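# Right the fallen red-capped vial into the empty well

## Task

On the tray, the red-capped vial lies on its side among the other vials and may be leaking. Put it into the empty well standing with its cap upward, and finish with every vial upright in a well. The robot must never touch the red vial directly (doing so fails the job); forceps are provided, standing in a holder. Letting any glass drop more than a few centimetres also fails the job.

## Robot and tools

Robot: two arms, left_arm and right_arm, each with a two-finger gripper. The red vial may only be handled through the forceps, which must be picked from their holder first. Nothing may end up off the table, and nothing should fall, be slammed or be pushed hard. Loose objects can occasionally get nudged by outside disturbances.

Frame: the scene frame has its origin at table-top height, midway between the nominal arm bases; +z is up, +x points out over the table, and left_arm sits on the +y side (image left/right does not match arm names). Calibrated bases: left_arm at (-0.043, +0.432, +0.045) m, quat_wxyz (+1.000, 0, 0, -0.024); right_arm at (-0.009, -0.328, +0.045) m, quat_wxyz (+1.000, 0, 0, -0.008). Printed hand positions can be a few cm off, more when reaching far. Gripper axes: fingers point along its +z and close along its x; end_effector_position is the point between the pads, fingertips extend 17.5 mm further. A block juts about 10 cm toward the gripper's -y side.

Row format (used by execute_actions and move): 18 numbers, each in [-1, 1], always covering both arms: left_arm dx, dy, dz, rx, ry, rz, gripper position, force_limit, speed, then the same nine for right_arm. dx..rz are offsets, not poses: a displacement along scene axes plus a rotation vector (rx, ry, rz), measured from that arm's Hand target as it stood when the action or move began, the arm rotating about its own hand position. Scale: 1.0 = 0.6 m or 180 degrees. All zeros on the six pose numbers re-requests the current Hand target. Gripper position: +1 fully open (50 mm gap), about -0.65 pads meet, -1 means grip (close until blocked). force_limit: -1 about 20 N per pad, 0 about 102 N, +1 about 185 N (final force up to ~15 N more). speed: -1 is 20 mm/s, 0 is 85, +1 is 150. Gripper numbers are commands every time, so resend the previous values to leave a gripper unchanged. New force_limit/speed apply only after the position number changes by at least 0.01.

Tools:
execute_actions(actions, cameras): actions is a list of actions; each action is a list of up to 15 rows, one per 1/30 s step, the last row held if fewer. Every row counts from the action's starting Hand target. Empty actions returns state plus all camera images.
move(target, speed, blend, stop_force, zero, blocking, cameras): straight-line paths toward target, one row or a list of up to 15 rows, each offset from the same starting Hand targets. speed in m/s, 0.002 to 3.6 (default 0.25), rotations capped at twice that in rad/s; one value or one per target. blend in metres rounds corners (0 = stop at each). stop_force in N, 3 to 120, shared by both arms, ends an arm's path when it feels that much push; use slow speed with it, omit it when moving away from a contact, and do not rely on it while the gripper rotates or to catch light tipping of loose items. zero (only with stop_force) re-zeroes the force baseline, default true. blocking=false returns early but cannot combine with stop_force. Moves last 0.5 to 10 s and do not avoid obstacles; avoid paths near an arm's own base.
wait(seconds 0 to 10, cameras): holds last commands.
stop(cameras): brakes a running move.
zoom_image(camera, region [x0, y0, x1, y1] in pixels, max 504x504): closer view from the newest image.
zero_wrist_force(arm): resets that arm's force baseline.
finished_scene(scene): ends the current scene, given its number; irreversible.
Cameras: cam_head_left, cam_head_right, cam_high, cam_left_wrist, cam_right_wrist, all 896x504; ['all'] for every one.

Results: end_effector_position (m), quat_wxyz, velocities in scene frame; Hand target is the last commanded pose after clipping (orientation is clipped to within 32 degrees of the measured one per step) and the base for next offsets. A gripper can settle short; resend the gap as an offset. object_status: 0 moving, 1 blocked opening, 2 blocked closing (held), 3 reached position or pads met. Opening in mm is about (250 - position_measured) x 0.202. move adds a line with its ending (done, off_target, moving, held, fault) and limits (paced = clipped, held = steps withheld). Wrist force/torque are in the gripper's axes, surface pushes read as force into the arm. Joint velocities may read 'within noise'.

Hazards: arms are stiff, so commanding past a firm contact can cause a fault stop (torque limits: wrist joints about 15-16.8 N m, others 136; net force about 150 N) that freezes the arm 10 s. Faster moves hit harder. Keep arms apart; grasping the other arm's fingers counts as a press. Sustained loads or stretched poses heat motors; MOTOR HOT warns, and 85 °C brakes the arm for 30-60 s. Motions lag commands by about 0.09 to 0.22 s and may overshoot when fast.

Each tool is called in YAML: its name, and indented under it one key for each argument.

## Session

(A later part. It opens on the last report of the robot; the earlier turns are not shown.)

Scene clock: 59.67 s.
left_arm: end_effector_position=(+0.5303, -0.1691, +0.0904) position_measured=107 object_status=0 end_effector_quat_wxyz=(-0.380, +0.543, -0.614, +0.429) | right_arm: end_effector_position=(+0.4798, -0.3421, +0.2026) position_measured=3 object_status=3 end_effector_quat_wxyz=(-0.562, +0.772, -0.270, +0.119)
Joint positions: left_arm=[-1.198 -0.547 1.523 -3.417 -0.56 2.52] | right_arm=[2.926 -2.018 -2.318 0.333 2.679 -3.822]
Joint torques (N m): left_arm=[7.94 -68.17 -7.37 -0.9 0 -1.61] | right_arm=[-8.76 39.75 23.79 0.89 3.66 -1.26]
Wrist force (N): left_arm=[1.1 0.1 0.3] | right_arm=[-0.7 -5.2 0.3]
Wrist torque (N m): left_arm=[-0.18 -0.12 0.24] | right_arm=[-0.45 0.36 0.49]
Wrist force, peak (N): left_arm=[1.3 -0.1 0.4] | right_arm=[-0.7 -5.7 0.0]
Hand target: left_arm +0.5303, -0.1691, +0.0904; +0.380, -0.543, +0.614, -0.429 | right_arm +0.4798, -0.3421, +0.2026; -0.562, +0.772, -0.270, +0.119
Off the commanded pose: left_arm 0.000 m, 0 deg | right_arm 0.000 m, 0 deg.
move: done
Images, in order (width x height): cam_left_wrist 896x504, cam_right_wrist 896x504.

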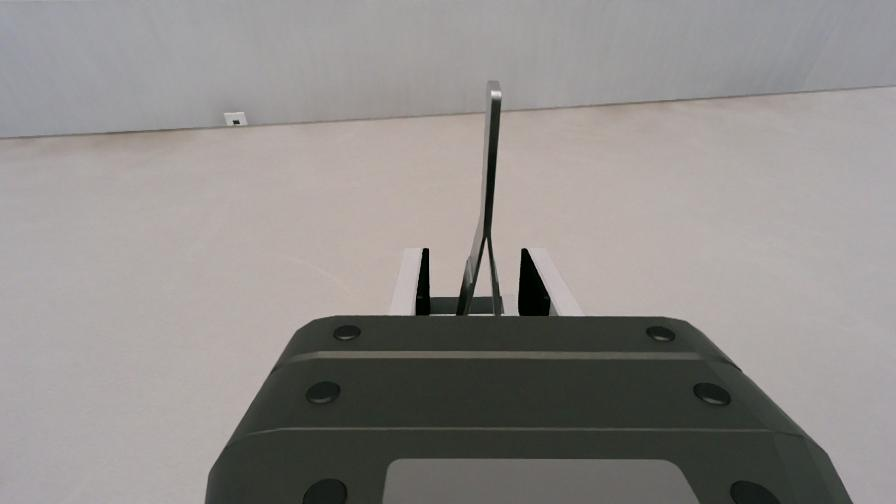

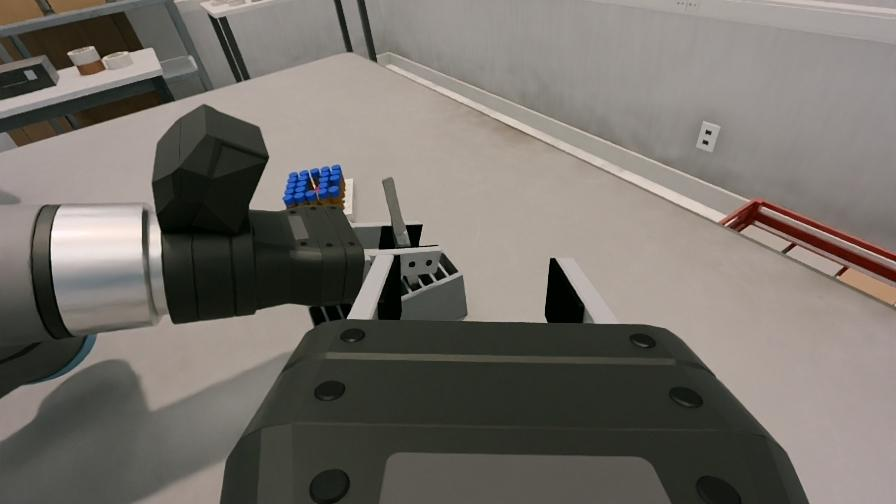

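move:
  target:
    - [-0.2,0.024,0.073,0,0,0,0.6,-1,-1, 0,0,0,0,0,0,1,1,1]
    - [-0.35,0.42,0.33,0,0,0,0.6,-1,-1, 0,0,0,0,0,0,1,1,1]
  cameras: ["cam_right_wrist","cam_high"]

zoom_image:
  camera: "cam_right_wrist"
  region: [300, 130, 500, 330]

Scene clock: 62.57 s.
left_arm: end_effector_position=(+0.3203, +0.0828, +0.2884) position_measured=63 object_status=3 end_effector_quat_wxyz=(-0.380, +0.543, -0.614, +0.430) | right_arm: end_effector_position=(+0.4798, -0.3421, +0.2026) position_measured=3 object_status=3 end_effector_quat_wxyz=(-0.562, +0.772, -0.270, +0.119)
Joint positions: left_arm=[-1.557 -1.721 2.492 -2.578 -0.36 1.822] | right_arm=[2.926 -2.018 -2.318 0.333 2.679 -3.822]
Joint torques (N m): left_arm=[15.2 -25.49 -12.51 -1.58 -0.67 -0.26] | right_arm=[-8.35 40.66 24.54 0.76 3.46 -1.33]
Wrist force (N): left_arm=[1.4 0.0 0.5] | right_arm=[-0.8 -5.2 0.3]
Wrist torque (N m): left_arm=[-0.19 -0.17 0.38] | right_arm=[-0.46 0.40 0.48]
Wrist force, peak (N): left_arm=[3.9 1.5 2.0] | right_arm=[-0.8 -5.6 0.2]
Hand target: left_arm +0.3203, +0.0829, +0.2884; +0.380, -0.543, +0.614, -0.429 | right_arm +0.4798, -0.3421, +0.2026; -0.562, +0.772, -0.270, +0.119
Off the commanded pose: left_arm 0.000 m, 0 deg | right_arm 0.000 m, 0 deg.
move: done
Images, in order (width x height): cam_high 896x504, cam_right_wrist 896x504.

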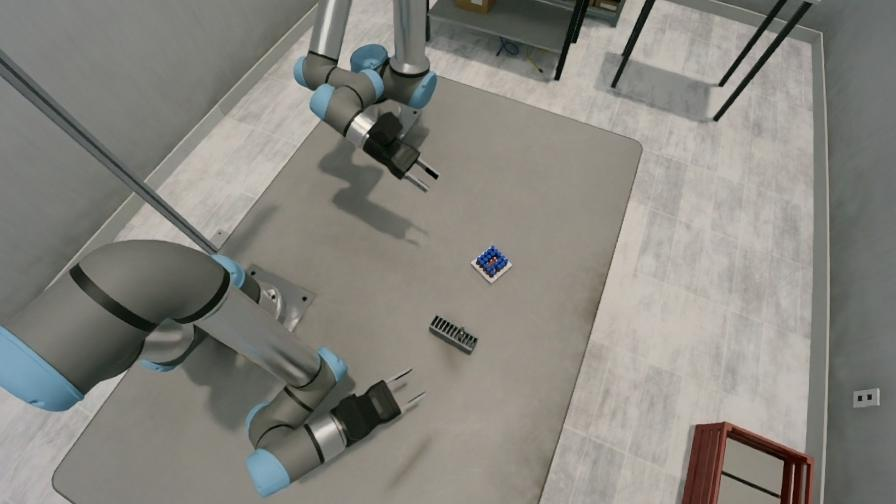

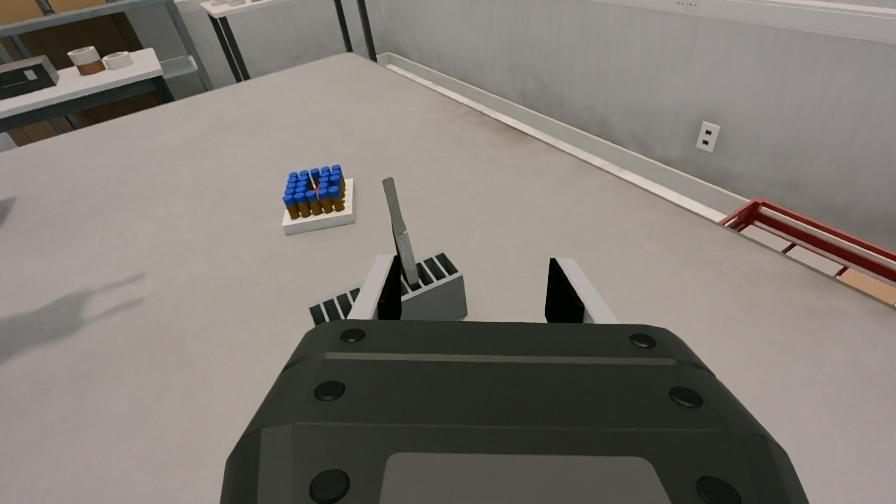

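Scaled by 2.520 from the camera's 896x504 image, which has a finer 1280x720 frame.

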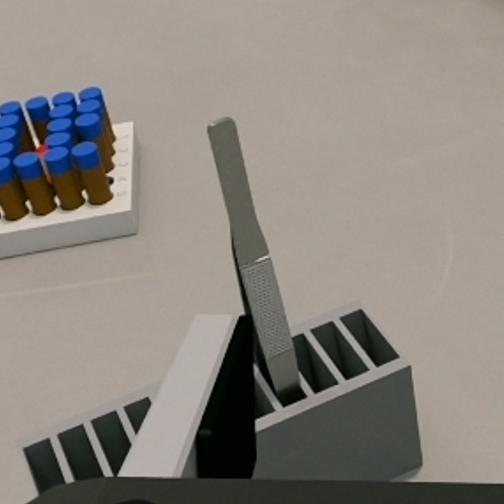

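move:
  target:
    - [0,0,0,0,0,0,0.6,-1,-1, -0.1,0.153,0.112,-0.069,0.105,-0.16,0.3,-1,-1]
    - [0,0,0,0,0,0,0.6,-1,-1, 0,0.300,-0.024,-0.1387,0.211,-0.3194,0.3,-1,-1]
  cameras: ["cam_right_wrist","cam_high"]
  blend: [0.03,0]

zoom_image:
  camera: "cam_right_wrist"
  region: [350, 60, 600, 330]

Scene clock: 66.73 s.
left_arm: end_effector_position=(+0.3203, +0.0829, +0.2884) position_measured=63 object_status=3 end_effector_quat_wxyz=(-0.380, +0.543, -0.614, +0.429) | right_arm: end_effector_position=(+0.4798, -0.1620, +0.1882) position_measured=107 object_status=3 end_effector_quat_wxyz=(+0.155, -0.645, +0.728, -0.175)
Joint positions: left_arm=[-1.557 -1.721 2.492 -2.578 -0.36 1.822] | right_arm=[3.938 -1.543 -2.267 -0.596 1.206 -2.297]
Joint torques (N m): left_arm=[14.79 -21.51 -11.2 -4.89 -0.85 1.57] | right_arm=[-13.83 8.27 29.68 1.82 0.04 1.38]
Wrist force (N): left_arm=[1.2 0.1 0.6] | right_arm=[-0.9 -3.1 -0.3]
Wrist torque (N m): left_arm=[-0.18 -0.14 0.38] | right_arm=[-0.15 0.09 0.26]
Wrist force, peak (N): left_arm=[1.6 0.0 0.6] | right_arm=[-4.1 -4.0 -1.4]
Hand target: left_arm +0.3203, +0.0829, +0.2884; +0.380, -0.543, +0.614, -0.429 | right_arm +0.4798, -0.1621, +0.1882; +0.155, -0.645, +0.728, -0.175
Off the commanded pose: left_arm 0.000 m, 0 deg | right_arm 0.000 m, 0 deg.
move: done
Images, in order (width x height): cam_high 896x504, cam_right_wrist 896x504.

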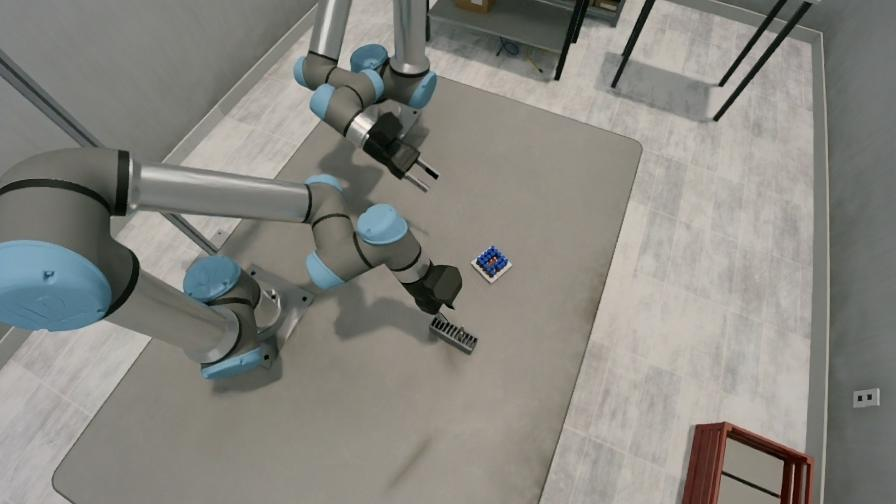

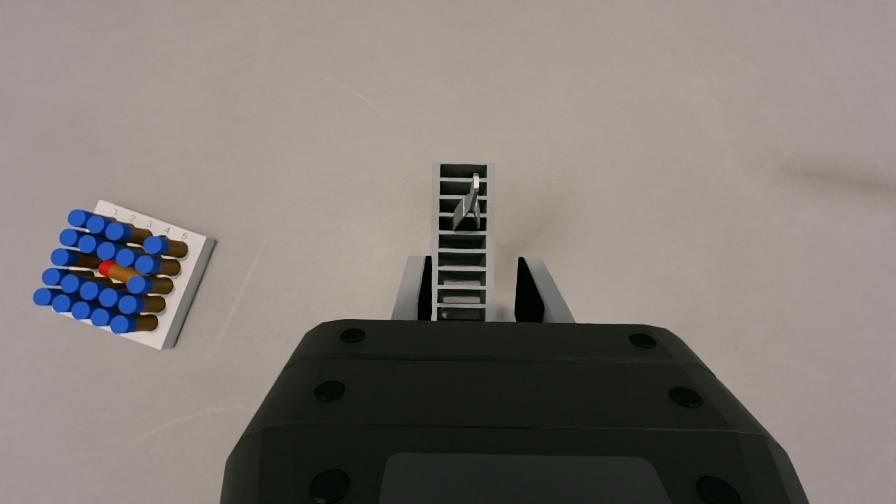

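Scaled by 1.867 from the camera's 896x504 image, which has a finer 1280x720 frame.

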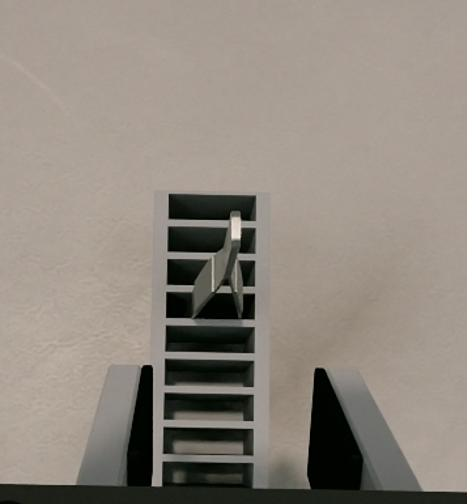

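move:
  target: [0,0,0,0,0,0,0.6,-1,-1, 0.0758,-0.0105,-0.1493,0,0,0,0.3,-1,-1]
  speed: 0.06
  stop_force: 6
  cameras: ["cam_right_wrist","cam_left_wrist"]

zoom_image:
  camera: "cam_right_wrist"
  region: [350, 60, 600, 330]

Scene clock: 69.73 s.
left_arm: end_effector_position=(+0.3203, +0.0829, +0.2884) position_measured=63 object_status=3 end_effector_quat_wxyz=(-0.380, +0.543, -0.614, +0.429) | right_arm: end_effector_position=(+0.5253, -0.1684, +0.0986) position_measured=107 object_status=3 end_effector_quat_wxyz=(+0.155, -0.645, +0.728, -0.175)
Joint positions: left_arm=[-1.557 -1.721 2.492 -2.578 -0.36 1.822] | right_arm=[3.852 -1.837 -2.261 -0.278 1.233 -2.384]
Joint torques (N m): left_arm=[13.91 -16.93 -9.91 -4.91 -0.95 1.61] | right_arm=[15.69 20.4 6.99 3.68 -1.72 1.3]
Wrist force (N): left_arm=[1.5 -0.2 0.3] | right_arm=[-0.9 -2.7 -0.4]
Wrist torque (N m): left_arm=[-0.22 -0.20 0.38] | right_arm=[-0.11 0.09 0.38]
Wrist force, peak (N): left_arm=[1.7 -0.1 0.3] | right_arm=[-1.1 -3.1 -1.1]
Hand target: left_arm +0.3203, +0.0829, +0.2884; +0.380, -0.543, +0.614, -0.429 | right_arm +0.5253, -0.1684, +0.0986; +0.155, -0.645, +0.728, -0.175
Off the commanded pose: left_arm 0.000 m, 0 deg | right_arm 0.000 m, 0 deg.
move: done
Images, in order (width x height): cam_left_wrist 896x504, cam_right_wrist 896x504.

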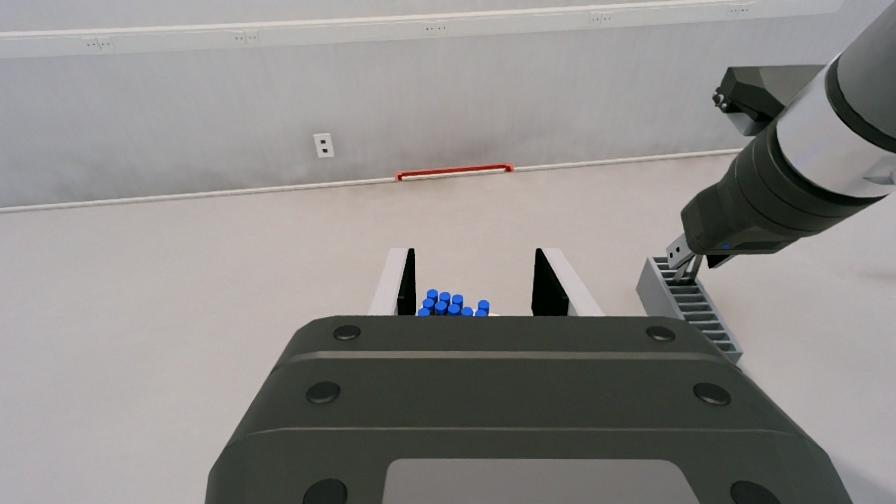

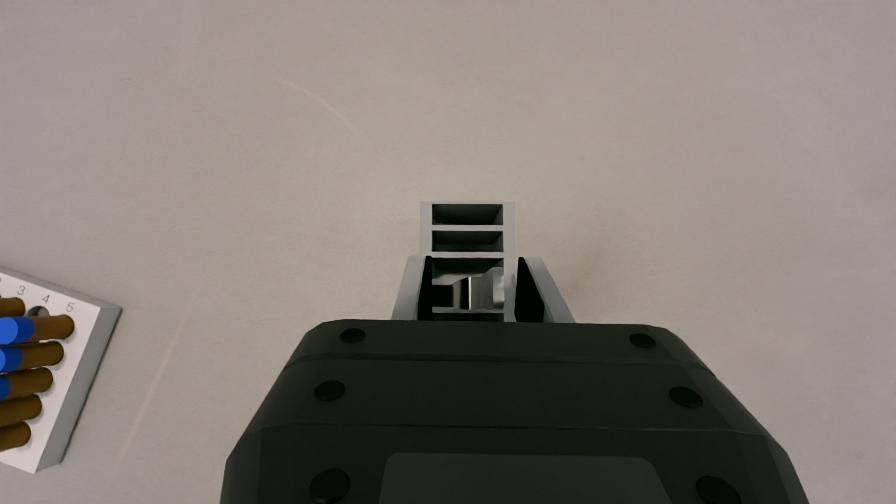

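Scaled by 1.867 from the camera's 896x504 image, which has a finer 1280x720 frame.

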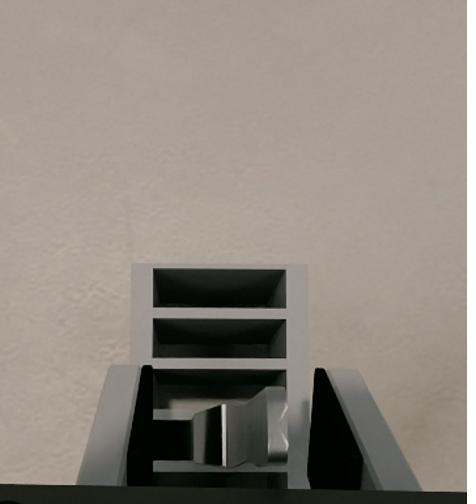

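execute_actions:
  actions: []
  cameras: ["cam_right_wrist","cam_left_wrist"]

Scene clock: 70.57 s.
left_arm: end_effector_position=(+0.3203, +0.0829, +0.2884) position_measured=63 object_status=3 end_effector_quat_wxyz=(-0.380, +0.543, -0.614, +0.429) | right_arm: end_effector_position=(+0.5253, -0.1684, +0.0986) position_measured=107 object_status=3 end_effector_quat_wxyz=(+0.155, -0.645, +0.728, -0.175)
Joint positions: left_arm=[-1.557 -1.721 2.492 -2.578 -0.36 1.822] | right_arm=[3.852 -1.837 -2.261 -0.278 1.233 -2.384]
Joint velocities: within noise
Joint torques (N m): left_arm=[13.16 -17.46 -11.12 -4.91 -0.74 1.49] | right_arm=[15.13 17.72 6.85 6.11 -1.75 1.17]
Wrist force (N): left_arm=[1.5 0.2 0.4] | right_arm=[-0.7 -2.9 -0.5]
Wrist torque (N m): left_arm=[-0.15 -0.19 0.38] | right_arm=[-0.13 0.06 0.37]
Wrist force, peak (N): left_arm=[1.5 0.1 0.7] | right_arm=[-0.6 -3.2 -0.3]
Hand target: left_arm +0.3203, +0.0829, +0.2884; +0.380, -0.543, +0.614, -0.429 | right_arm +0.5253, -0.1684, +0.0986; +0.155, -0.645, +0.728, -0.175
Tool commands: left_gripper/position=+0.6 left_gripper/force_limit=-1.0 left_gripper/speed=-1.0 right_gripper/position=+0.3 right_gripper/force_limit=-1.0 right_gripper/speed=-1.0
Off the commanded pose: left_arm 0.000 m, 0 deg | right_arm 0.000 m, 0 deg.
Images, in order (width x height): cam_left_wrist 896x504, cam_right_wrist 896x504.

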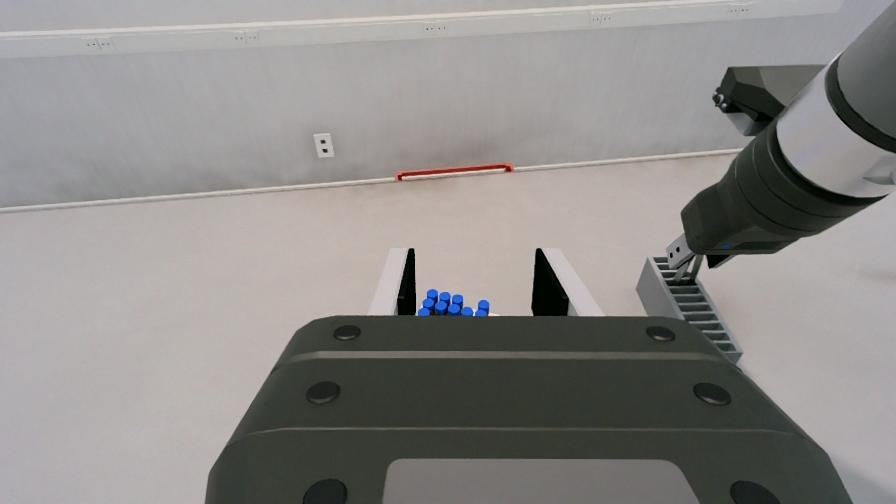

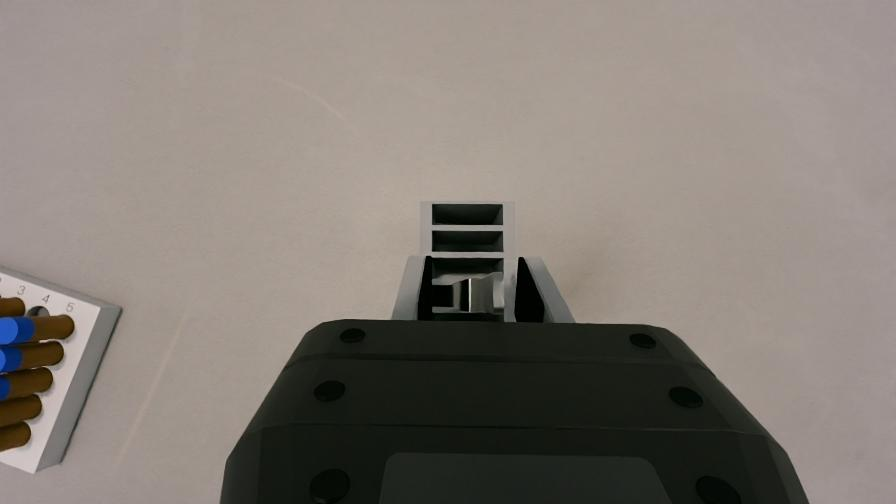

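execute_actions:
  actions:
    - [[0,0,0,0,0,0,0.6,-1,-1,0,0,0,0,0,0,-0.2,-1,-1]]
    - [[0,0,0,0,0,0,0.6,-1,-1,0,0,0,0,0,0,-0.3,-1,-1]]
  cameras: ["cam_right_wrist"]

zoom_image:
  camera: "cam_right_wrist"
  region: [380, 190, 580, 330]

Scene clock: 71.87 s.
left_arm: end_effector_position=(+0.3203, +0.0829, +0.2884) position_measured=63 object_status=3 end_effector_quat_wxyz=(-0.380, +0.543, -0.614, +0.429) | right_arm: end_effector_position=(+0.5253, -0.1684, +0.0986) position_measured=198 object_status=3 end_effector_quat_wxyz=(+0.155, -0.645, +0.728, -0.175)
Joint positions: left_arm=[-1.557 -1.721 2.492 -2.578 -0.36 1.822] | right_arm=[3.852 -1.837 -2.261 -0.278 1.233 -2.384]
Joint torques (N m): left_arm=[14.01 -14.45 -11.66 -4.97 -0.79 1.65] | right_arm=[14.67 18.38 6.19 6.54 -1.78 1.07]
Wrist force (N): left_arm=[1.3 -0.2 0.3] | right_arm=[-0.9 -3.5 -0.9]
Wrist torque (N m): left_arm=[-0.22 -0.16 0.38] | right_arm=[-0.19 0.09 0.38]
Wrist force, peak (N): left_arm=[1.5 0.2 0.6] | right_arm=[-0.9 -3.5 -0.9]
Hand target: left_arm +0.3203, +0.0829, +0.2884; +0.380, -0.543, +0.614, -0.429 | right_arm +0.5253, -0.1684, +0.0986; +0.155, -0.645, +0.728, -0.175
Off the commanded pose: left_arm 0.000 m, 0 deg | right_arm 0.000 m, 0 deg.
Images, in order (width x height): cam_right_wrist 896x504.

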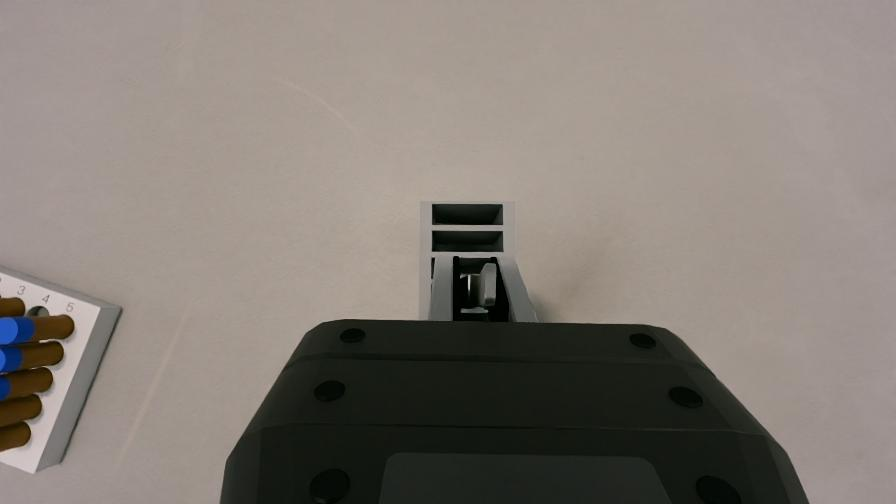

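Scaled by 2.520 from the camera's 896x504 image, which has a finer 1280x720 frame.

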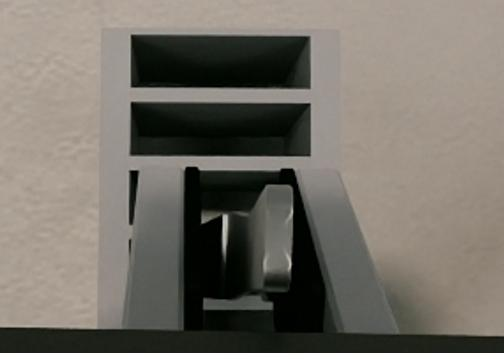

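execute_actions:
  actions:
    - [[0,0,0,0,0,0,0.6,-1,-1,0,0,0,0,0,0,-0.35,-1,-1]]
    - [[0,0,0,0,0,0,0.6,-1,-1,0,0,0,0,0,0,-0.38,-1,-1]]
  cameras: ["cam_right_wrist"]

zoom_image:
  camera: "cam_right_wrist"
  region: [380, 190, 580, 330]

Scene clock: 73.20 s.
left_arm: end_effector_position=(+0.3203, +0.0829, +0.2884) position_measured=63 object_status=3 end_effector_quat_wxyz=(-0.380, +0.543, -0.614, +0.429) | right_arm: end_effector_position=(+0.5253, -0.1684, +0.0986) position_measured=209 object_status=3 end_effector_quat_wxyz=(+0.155, -0.645, +0.728, -0.175)
Joint positions: left_arm=[-1.557 -1.721 2.492 -2.578 -0.36 1.822] | right_arm=[3.852 -1.837 -2.261 -0.278 1.233 -2.384]
Joint torques (N m): left_arm=[13.87 -12.64 -11.5 -4.79 -0.78 1.48] | right_arm=[14.31 17.77 7.61 6.72 -1.57 1.27]
Wrist force (N): left_arm=[1.3 0.2 0.5] | right_arm=[-0.7 -3.4 -0.4]
Wrist torque (N m): left_arm=[-0.15 -0.17 0.38] | right_arm=[-0.21 0.04 0.38]
Wrist force, peak (N): left_arm=[1.5 0.3 0.7] | right_arm=[-0.4 -3.7 -1.2]
Hand target: left_arm +0.3203, +0.0829, +0.2884; +0.380, -0.543, +0.614, -0.429 | right_arm +0.5253, -0.1684, +0.0986; +0.155, -0.645, +0.728, -0.175
Off the commanded pose: left_arm 0.000 m, 0 deg | right_arm 0.000 m, 0 deg.
Images, in order (width x height): cam_right_wrist 896x504.

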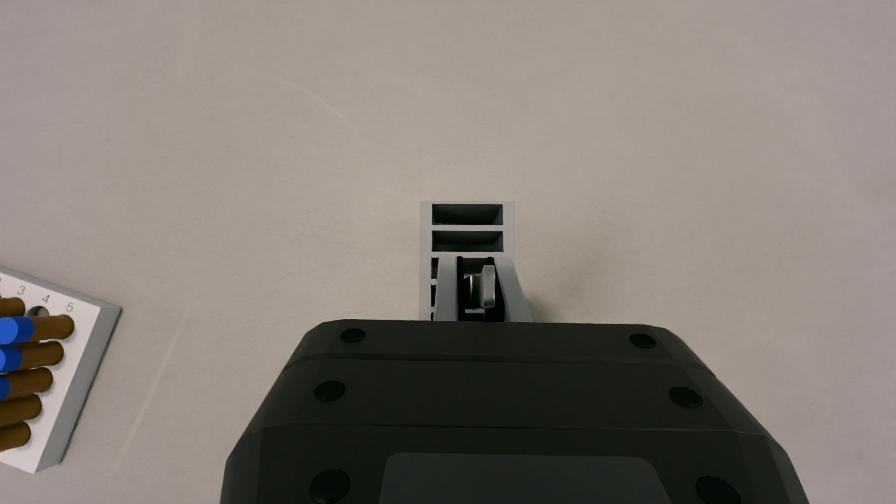

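Scaled by 2.520 from the camera's 896x504 image, which has a finer 1280x720 frame.

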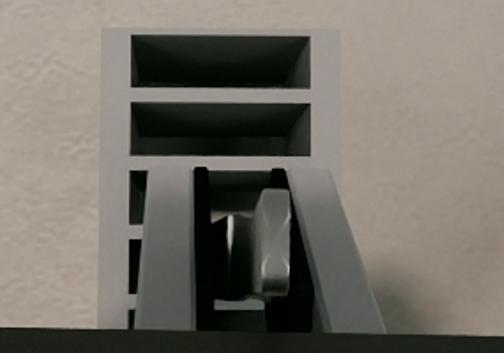

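move:
  target: [0,0,0,0,0,0,0.6,-1,-1,0,0,0.05,0,0,0,-0.38,-1,-1]
  speed: 0.05
  cameras: ["cam_right_wrist","cam_left_wrist","cam_high"]

zoom_image:
  camera: "cam_right_wrist"
  region: [380, 190, 580, 330]

Scene clock: 74.40 s.
left_arm: end_effector_position=(+0.3203, +0.0829, +0.2884) position_measured=63 object_status=3 end_effector_quat_wxyz=(-0.380, +0.543, -0.614, +0.429) | right_arm: end_effector_position=(+0.5254, -0.1683, +0.1287) position_measured=209 object_status=3 end_effector_quat_wxyz=(+0.155, -0.645, +0.728, -0.175)
Joint positions: left_arm=[-1.557 -1.721 2.492 -2.578 -0.36 1.822] | right_arm=[3.852 -1.766 -2.237 -0.373 1.233 -2.384]
Joint torques (N m): left_arm=[13.92 -11.44 -11.8 -5.07 -0.79 1.47] | right_arm=[9.62 15.99 7.43 7.36 -1.74 0.57]
Wrist force (N): left_arm=[1.5 -0.1 0.4] | right_arm=[-0.8 -2.9 0.1]
Wrist torque (N m): left_arm=[-0.20 -0.20 0.38] | right_arm=[-0.15 0.08 0.36]
Wrist force, peak (N): left_arm=[1.5 -0.1 0.4] | right_arm=[-0.8 -3.6 -0.9]
Hand target: left_arm +0.3203, +0.0829, +0.2884; +0.380, -0.543, +0.614, -0.429 | right_arm +0.5253, -0.1684, +0.1286; +0.155, -0.645, +0.728, -0.175
Off the commanded pose: left_arm 0.000 m, 0 deg | right_arm 0.000 m, 0 deg.
move: done
Images, in order (width x height): cam_high 896x504, cam_left_wrist 896x504, cam_right_wrist 896x504.

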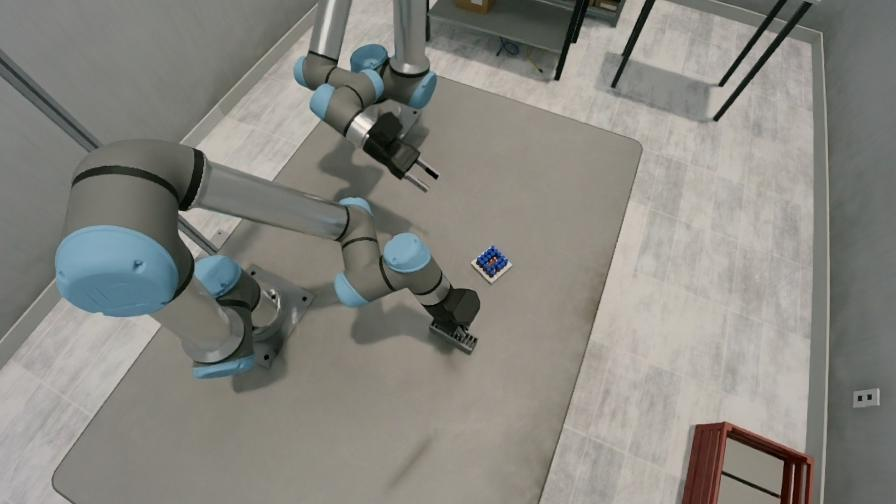

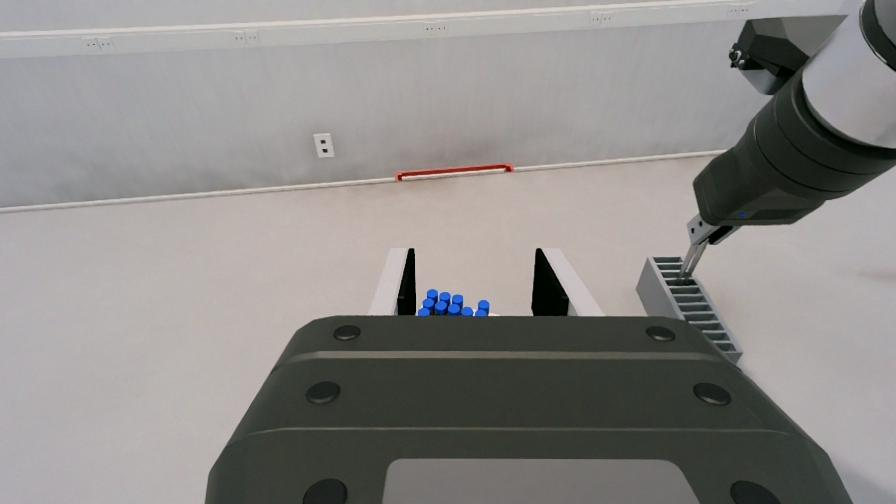

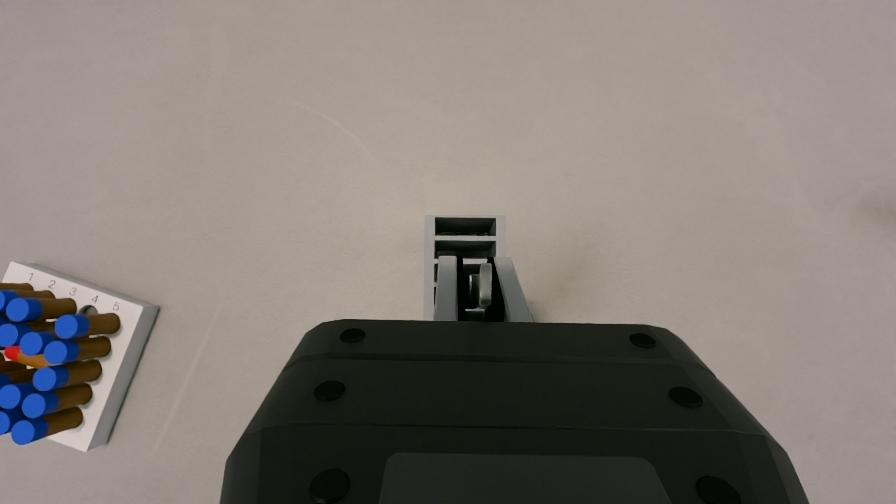

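Scaled by 2.520 from the camera's 896x504 image, which has a finer 1280x720 frame.

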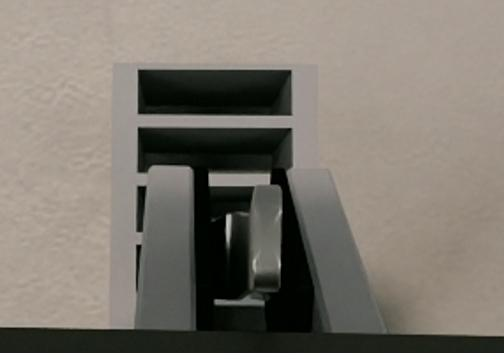

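move:
  target: [0,0,0,0,0,0,0.6,-1,-1,0,0,0.2,0,0,0,-0.38,-1,-1]
  speed: 0.12
  cameras: ["cam_right_wrist","cam_left_wrist"]

zoom_image:
  camera: "cam_right_wrist"
  region: [380, 190, 580, 330]

zoom_image:
  camera: "cam_left_wrist"
  region: [640, 100, 896, 300]

Scene clock: 76.03 s.
left_arm: end_effector_position=(+0.3203, +0.0829, +0.2884) position_measured=63 object_status=3 end_effector_quat_wxyz=(-0.380, +0.543, -0.614, +0.429) | right_arm: end_effector_position=(+0.5254, -0.1684, +0.2486) position_measured=209 object_status=3 end_effector_quat_wxyz=(+0.155, -0.645, +0.728, -0.175)
Joint positions: left_arm=[-1.557 -1.721 2.492 -2.578 -0.36 1.822] | right_arm=[3.852 -1.553 -2.082 -0.742 1.233 -2.384]
Joint torques (N m): left_arm=[12.94 -9.1 -12.35 -5 -0.73 1.64] | right_arm=[2.88 21.11 20.11 3.36 -1.08 0.53]
Wrist force (N): left_arm=[1.2 0.1 0.4] | right_arm=[-1.0 -2.9 -0.3]
Wrist torque (N m): left_arm=[-0.17 -0.15 0.38] | right_arm=[-0.13 0.12 0.37]
Wrist force, peak (N): left_arm=[1.6 0.0 0.5] | right_arm=[-0.6 -4.0 -2.1]
Hand target: left_arm +0.3203, +0.0829, +0.2884; +0.380, -0.543, +0.614, -0.429 | right_arm +0.5253, -0.1684, +0.2486; +0.155, -0.645, +0.728, -0.175
Off the commanded pose: left_arm 0.000 m, 0 deg | right_arm 0.000 m, 0 deg.
move: done
Images, in order (width x height): cam_left_wrist 896x504, cam_right_wrist 896x504.

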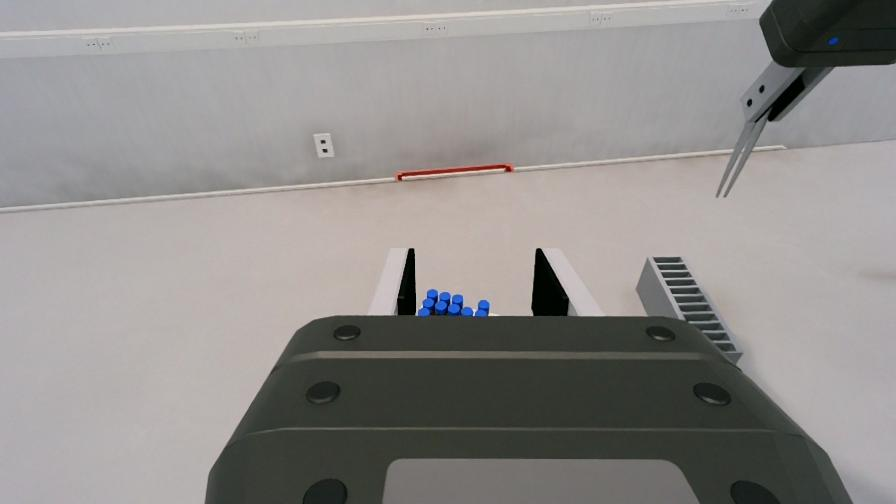

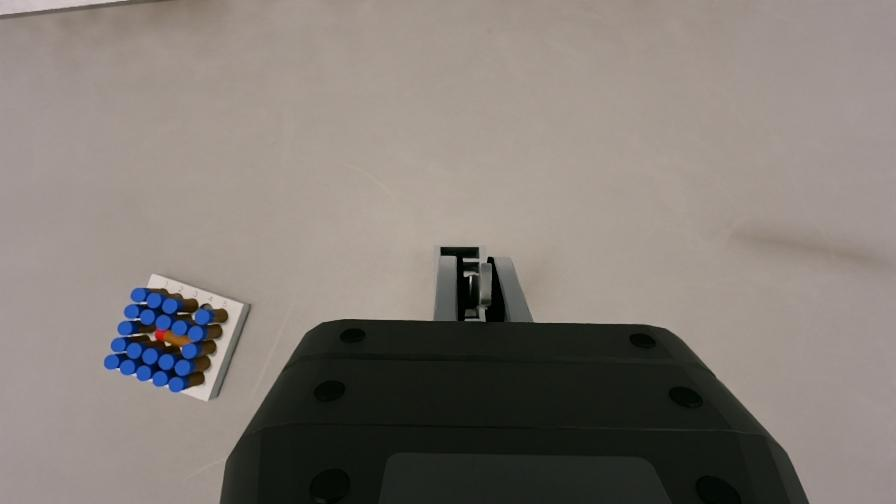

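Scaled by 2.520 from the camera's 896x504 image, which has a finer 1280x720 frame.

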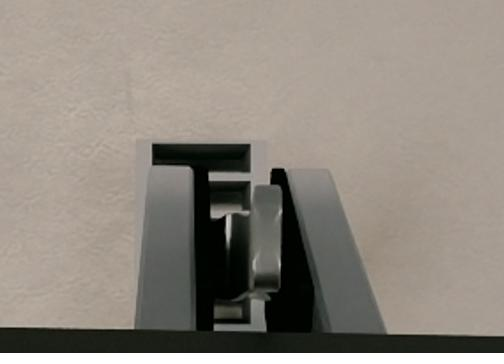

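Scaled by 1.969 from the camera's 896x504 image, which has a finer 1280x720 frame.

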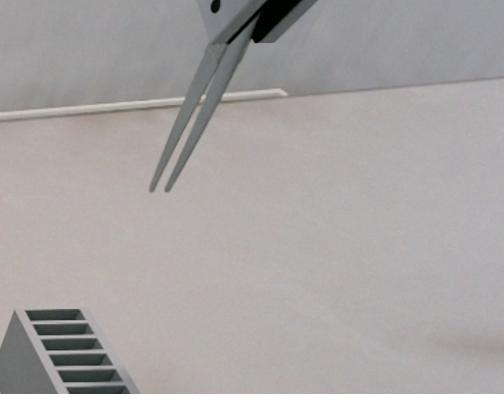

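zoom_image:
  camera: "cam_right_wrist"
  region: [440, 255, 520, 325]

zoom_image:
  camera: "cam_left_wrist"
  region: [700, 110, 790, 210]

Scaled by 6.300 from the camera's 896x504 image, which has a finer 1280x720 frame.

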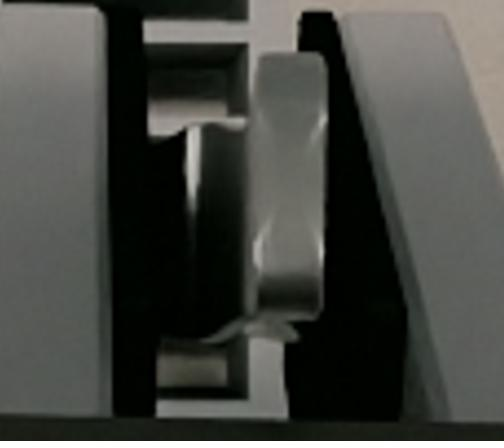

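Scaled by 5.040 from the camera's 896x504 image, which has a finer 1280x720 frame.

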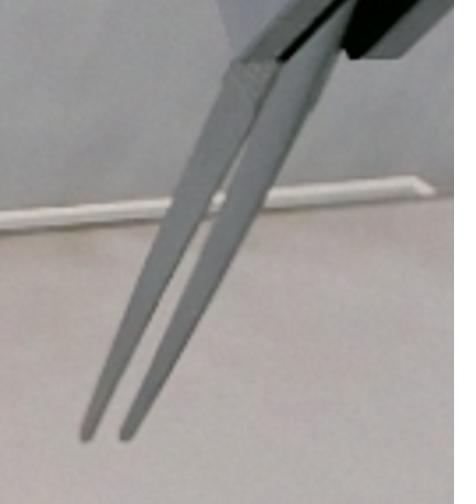

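move:
  target:
    - [0,0,0,0,0,0,0.6,-1,-1,0,0,-0.175,0,0,0,-0.38,-1,-1]
    - [0,0,0,0,0,0,0.6,-1,-1,0,0,-0.248,0,0,0,-0.38,-1,-1]
  speed: [0.12,0.04]
  stop_force: 8
  cameras: ["cam_right_wrist","cam_left_wrist"]

zoom_image:
  camera: "cam_left_wrist"
  region: [640, 200, 760, 300]

Scene clock: 82.17 s.
left_arm: end_effector_position=(+0.3203, +0.0829, +0.2884) position_measured=63 object_status=3 end_effector_quat_wxyz=(-0.380, +0.543, -0.614, +0.429) | right_arm: end_effector_position=(+0.5253, -0.1684, +0.0998) position_measured=209 object_status=3 end_effector_quat_wxyz=(+0.155, -0.645, +0.728, -0.175)
Joint positions: left_arm=[-1.557 -1.721 2.492 -2.578 -0.36 1.822] | right_arm=[3.852 -1.834 -2.26 -0.281 1.233 -2.384]
Joint torques (N m): left_arm=[13.38 -8.55 -12.32 -5.02 -0.82 1.54] | right_arm=[-13.33 38.64 29.66 1.06 -0.33 -0.98]
Wrist force (N): left_arm=[1.3 0.0 0.6] | right_arm=[-0.8 -2.7 -0.1]
Wrist torque (N m): left_arm=[-0.20 -0.16 0.38] | right_arm=[-0.12 0.08 0.37]
Wrist force, peak (N): left_arm=[1.7 0.3 0.3] | right_arm=[-0.8 -4.3 -1.9]
Hand target: left_arm +0.3203, +0.0829, +0.2884; +0.380, -0.543, +0.614, -0.429 | right_arm +0.5253, -0.1684, +0.0998; +0.155, -0.645, +0.728, -0.175
Off the commanded pose: left_arm 0.000 m, 0 deg | right_arm 0.000 m, 0 deg.
move: done
Images, in order (width x height): cam_left_wrist 896x504, cam_right_wrist 896x504.

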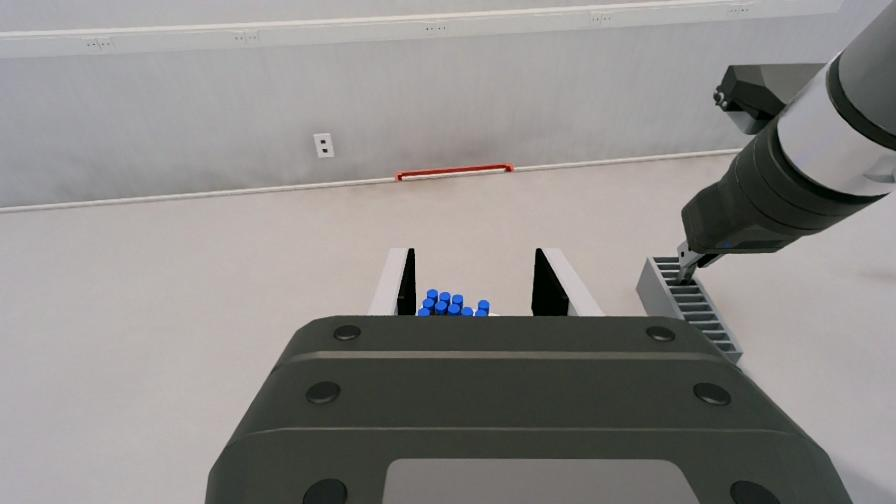

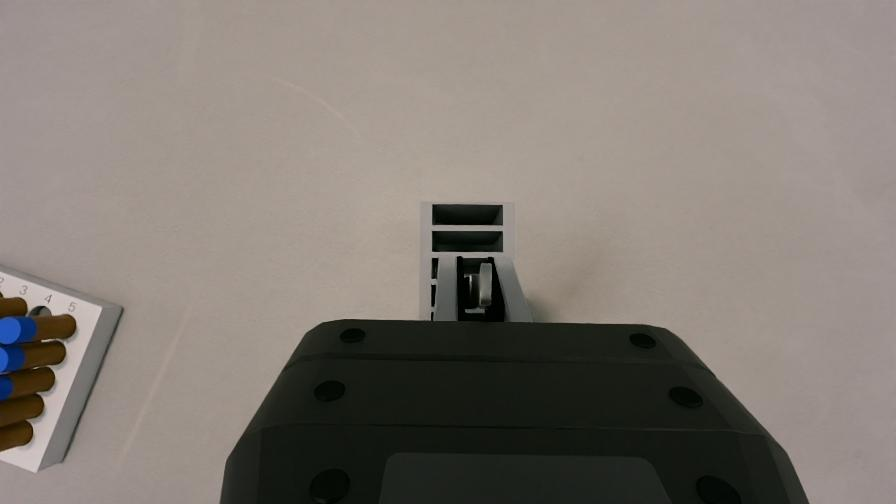

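Scaled by 4.200 from the camera's 896x504 image, which has a finer 1280x720 frame.

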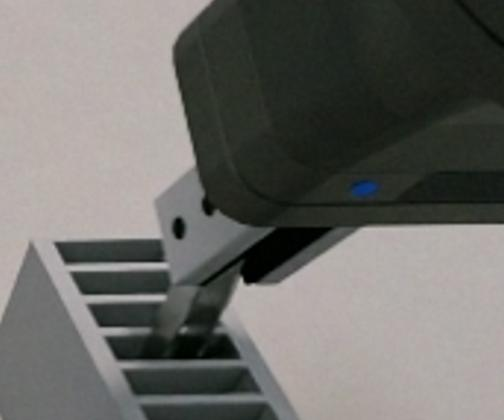

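execute_actions:
  actions:
    - [[0,0,0,0,0,0,0.6,-1,-1,0,0,-0.002,0,0,0,-0.38,-1,-1]]
    - [[0,0,0,0,0,0,0.6,-1,-1,0,0,0,0,0,0,-0.15,-1,-1]]
    - [[0,0,0,0,0,0,0.6,-1,-1,0,0,0,0,0,0,0.1,-1,-1]]
  cameras: ["cam_right_wrist","cam_left_wrist"]

zoom_image:
  camera: "cam_right_wrist"
  region: [420, 240, 540, 325]

Scene clock: 84.27 s.
left_arm: end_effector_position=(+0.3203, +0.0829, +0.2884) position_measured=63 object_status=3 end_effector_quat_wxyz=(-0.380, +0.543, -0.614, +0.429) | right_arm: end_effector_position=(+0.5253, -0.1684, +0.0986) position_measured=138 object_status=3 end_effector_quat_wxyz=(+0.155, -0.645, +0.728, -0.175)
Joint positions: left_arm=[-1.557 -1.721 2.492 -2.578 -0.36 1.822] | right_arm=[3.852 -1.837 -2.261 -0.278 1.233 -2.384]
Joint torques (N m): left_arm=[12.66 -7.72 -12.76 -4.91 -0.64 1.6] | right_arm=[-9.26 38.06 7.55 1.4 -0.06 0.5]
Wrist force (N): left_arm=[1.4 -0.1 0.3] | right_arm=[-0.4 -3.0 -0.3]
Wrist torque (N m): left_arm=[-0.20 -0.17 0.38] | right_arm=[-0.15 0.02 0.37]
Wrist force, peak (N): left_arm=[1.5 -0.1 0.6] | right_arm=[-0.8 -3.7 -0.8]
Hand target: left_arm +0.3203, +0.0829, +0.2884; +0.380, -0.543, +0.614, -0.429 | right_arm +0.5253, -0.1684, +0.0986; +0.155, -0.645, +0.728, -0.175
Off the commanded pose: left_arm 0.000 m, 0 deg | right_arm 0.000 m, 0 deg.
Images, in order (width x height): cam_left_wrist 896x504, cam_right_wrist 896x504.

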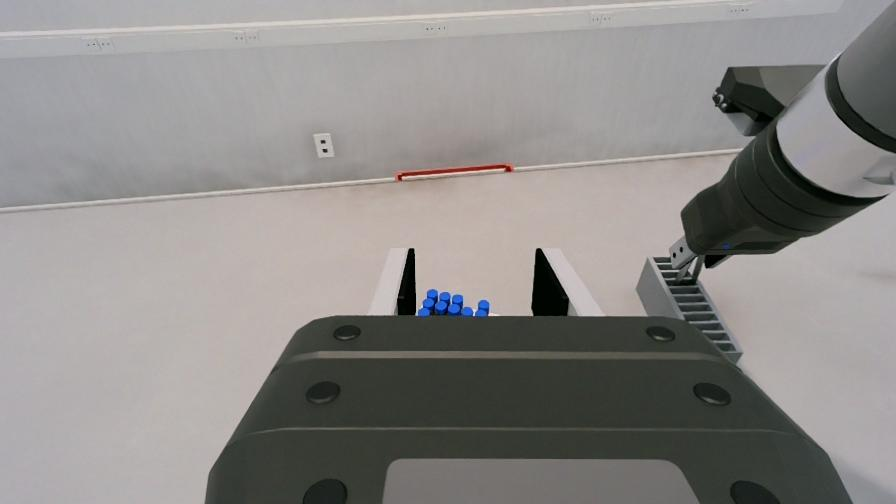

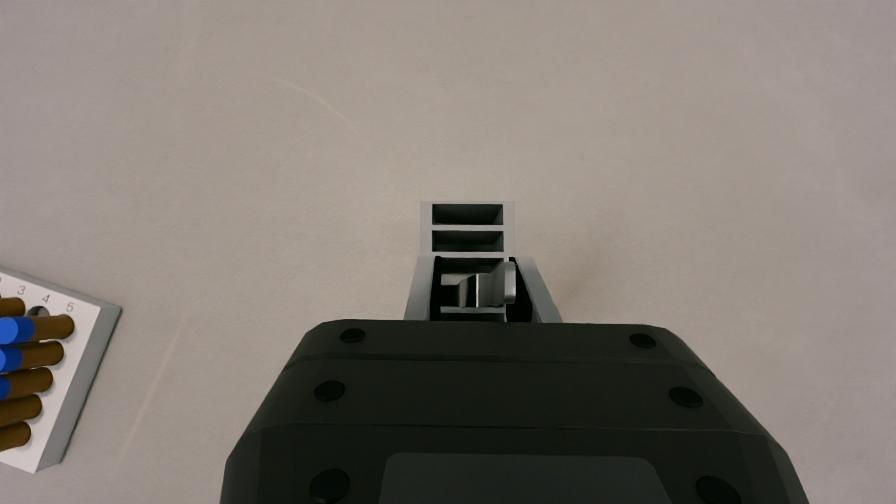

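Scaled by 4.200 from the camera's 896x504 image, which has a finer 1280x720 frame.

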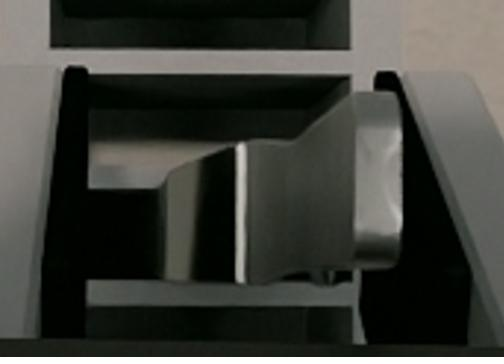

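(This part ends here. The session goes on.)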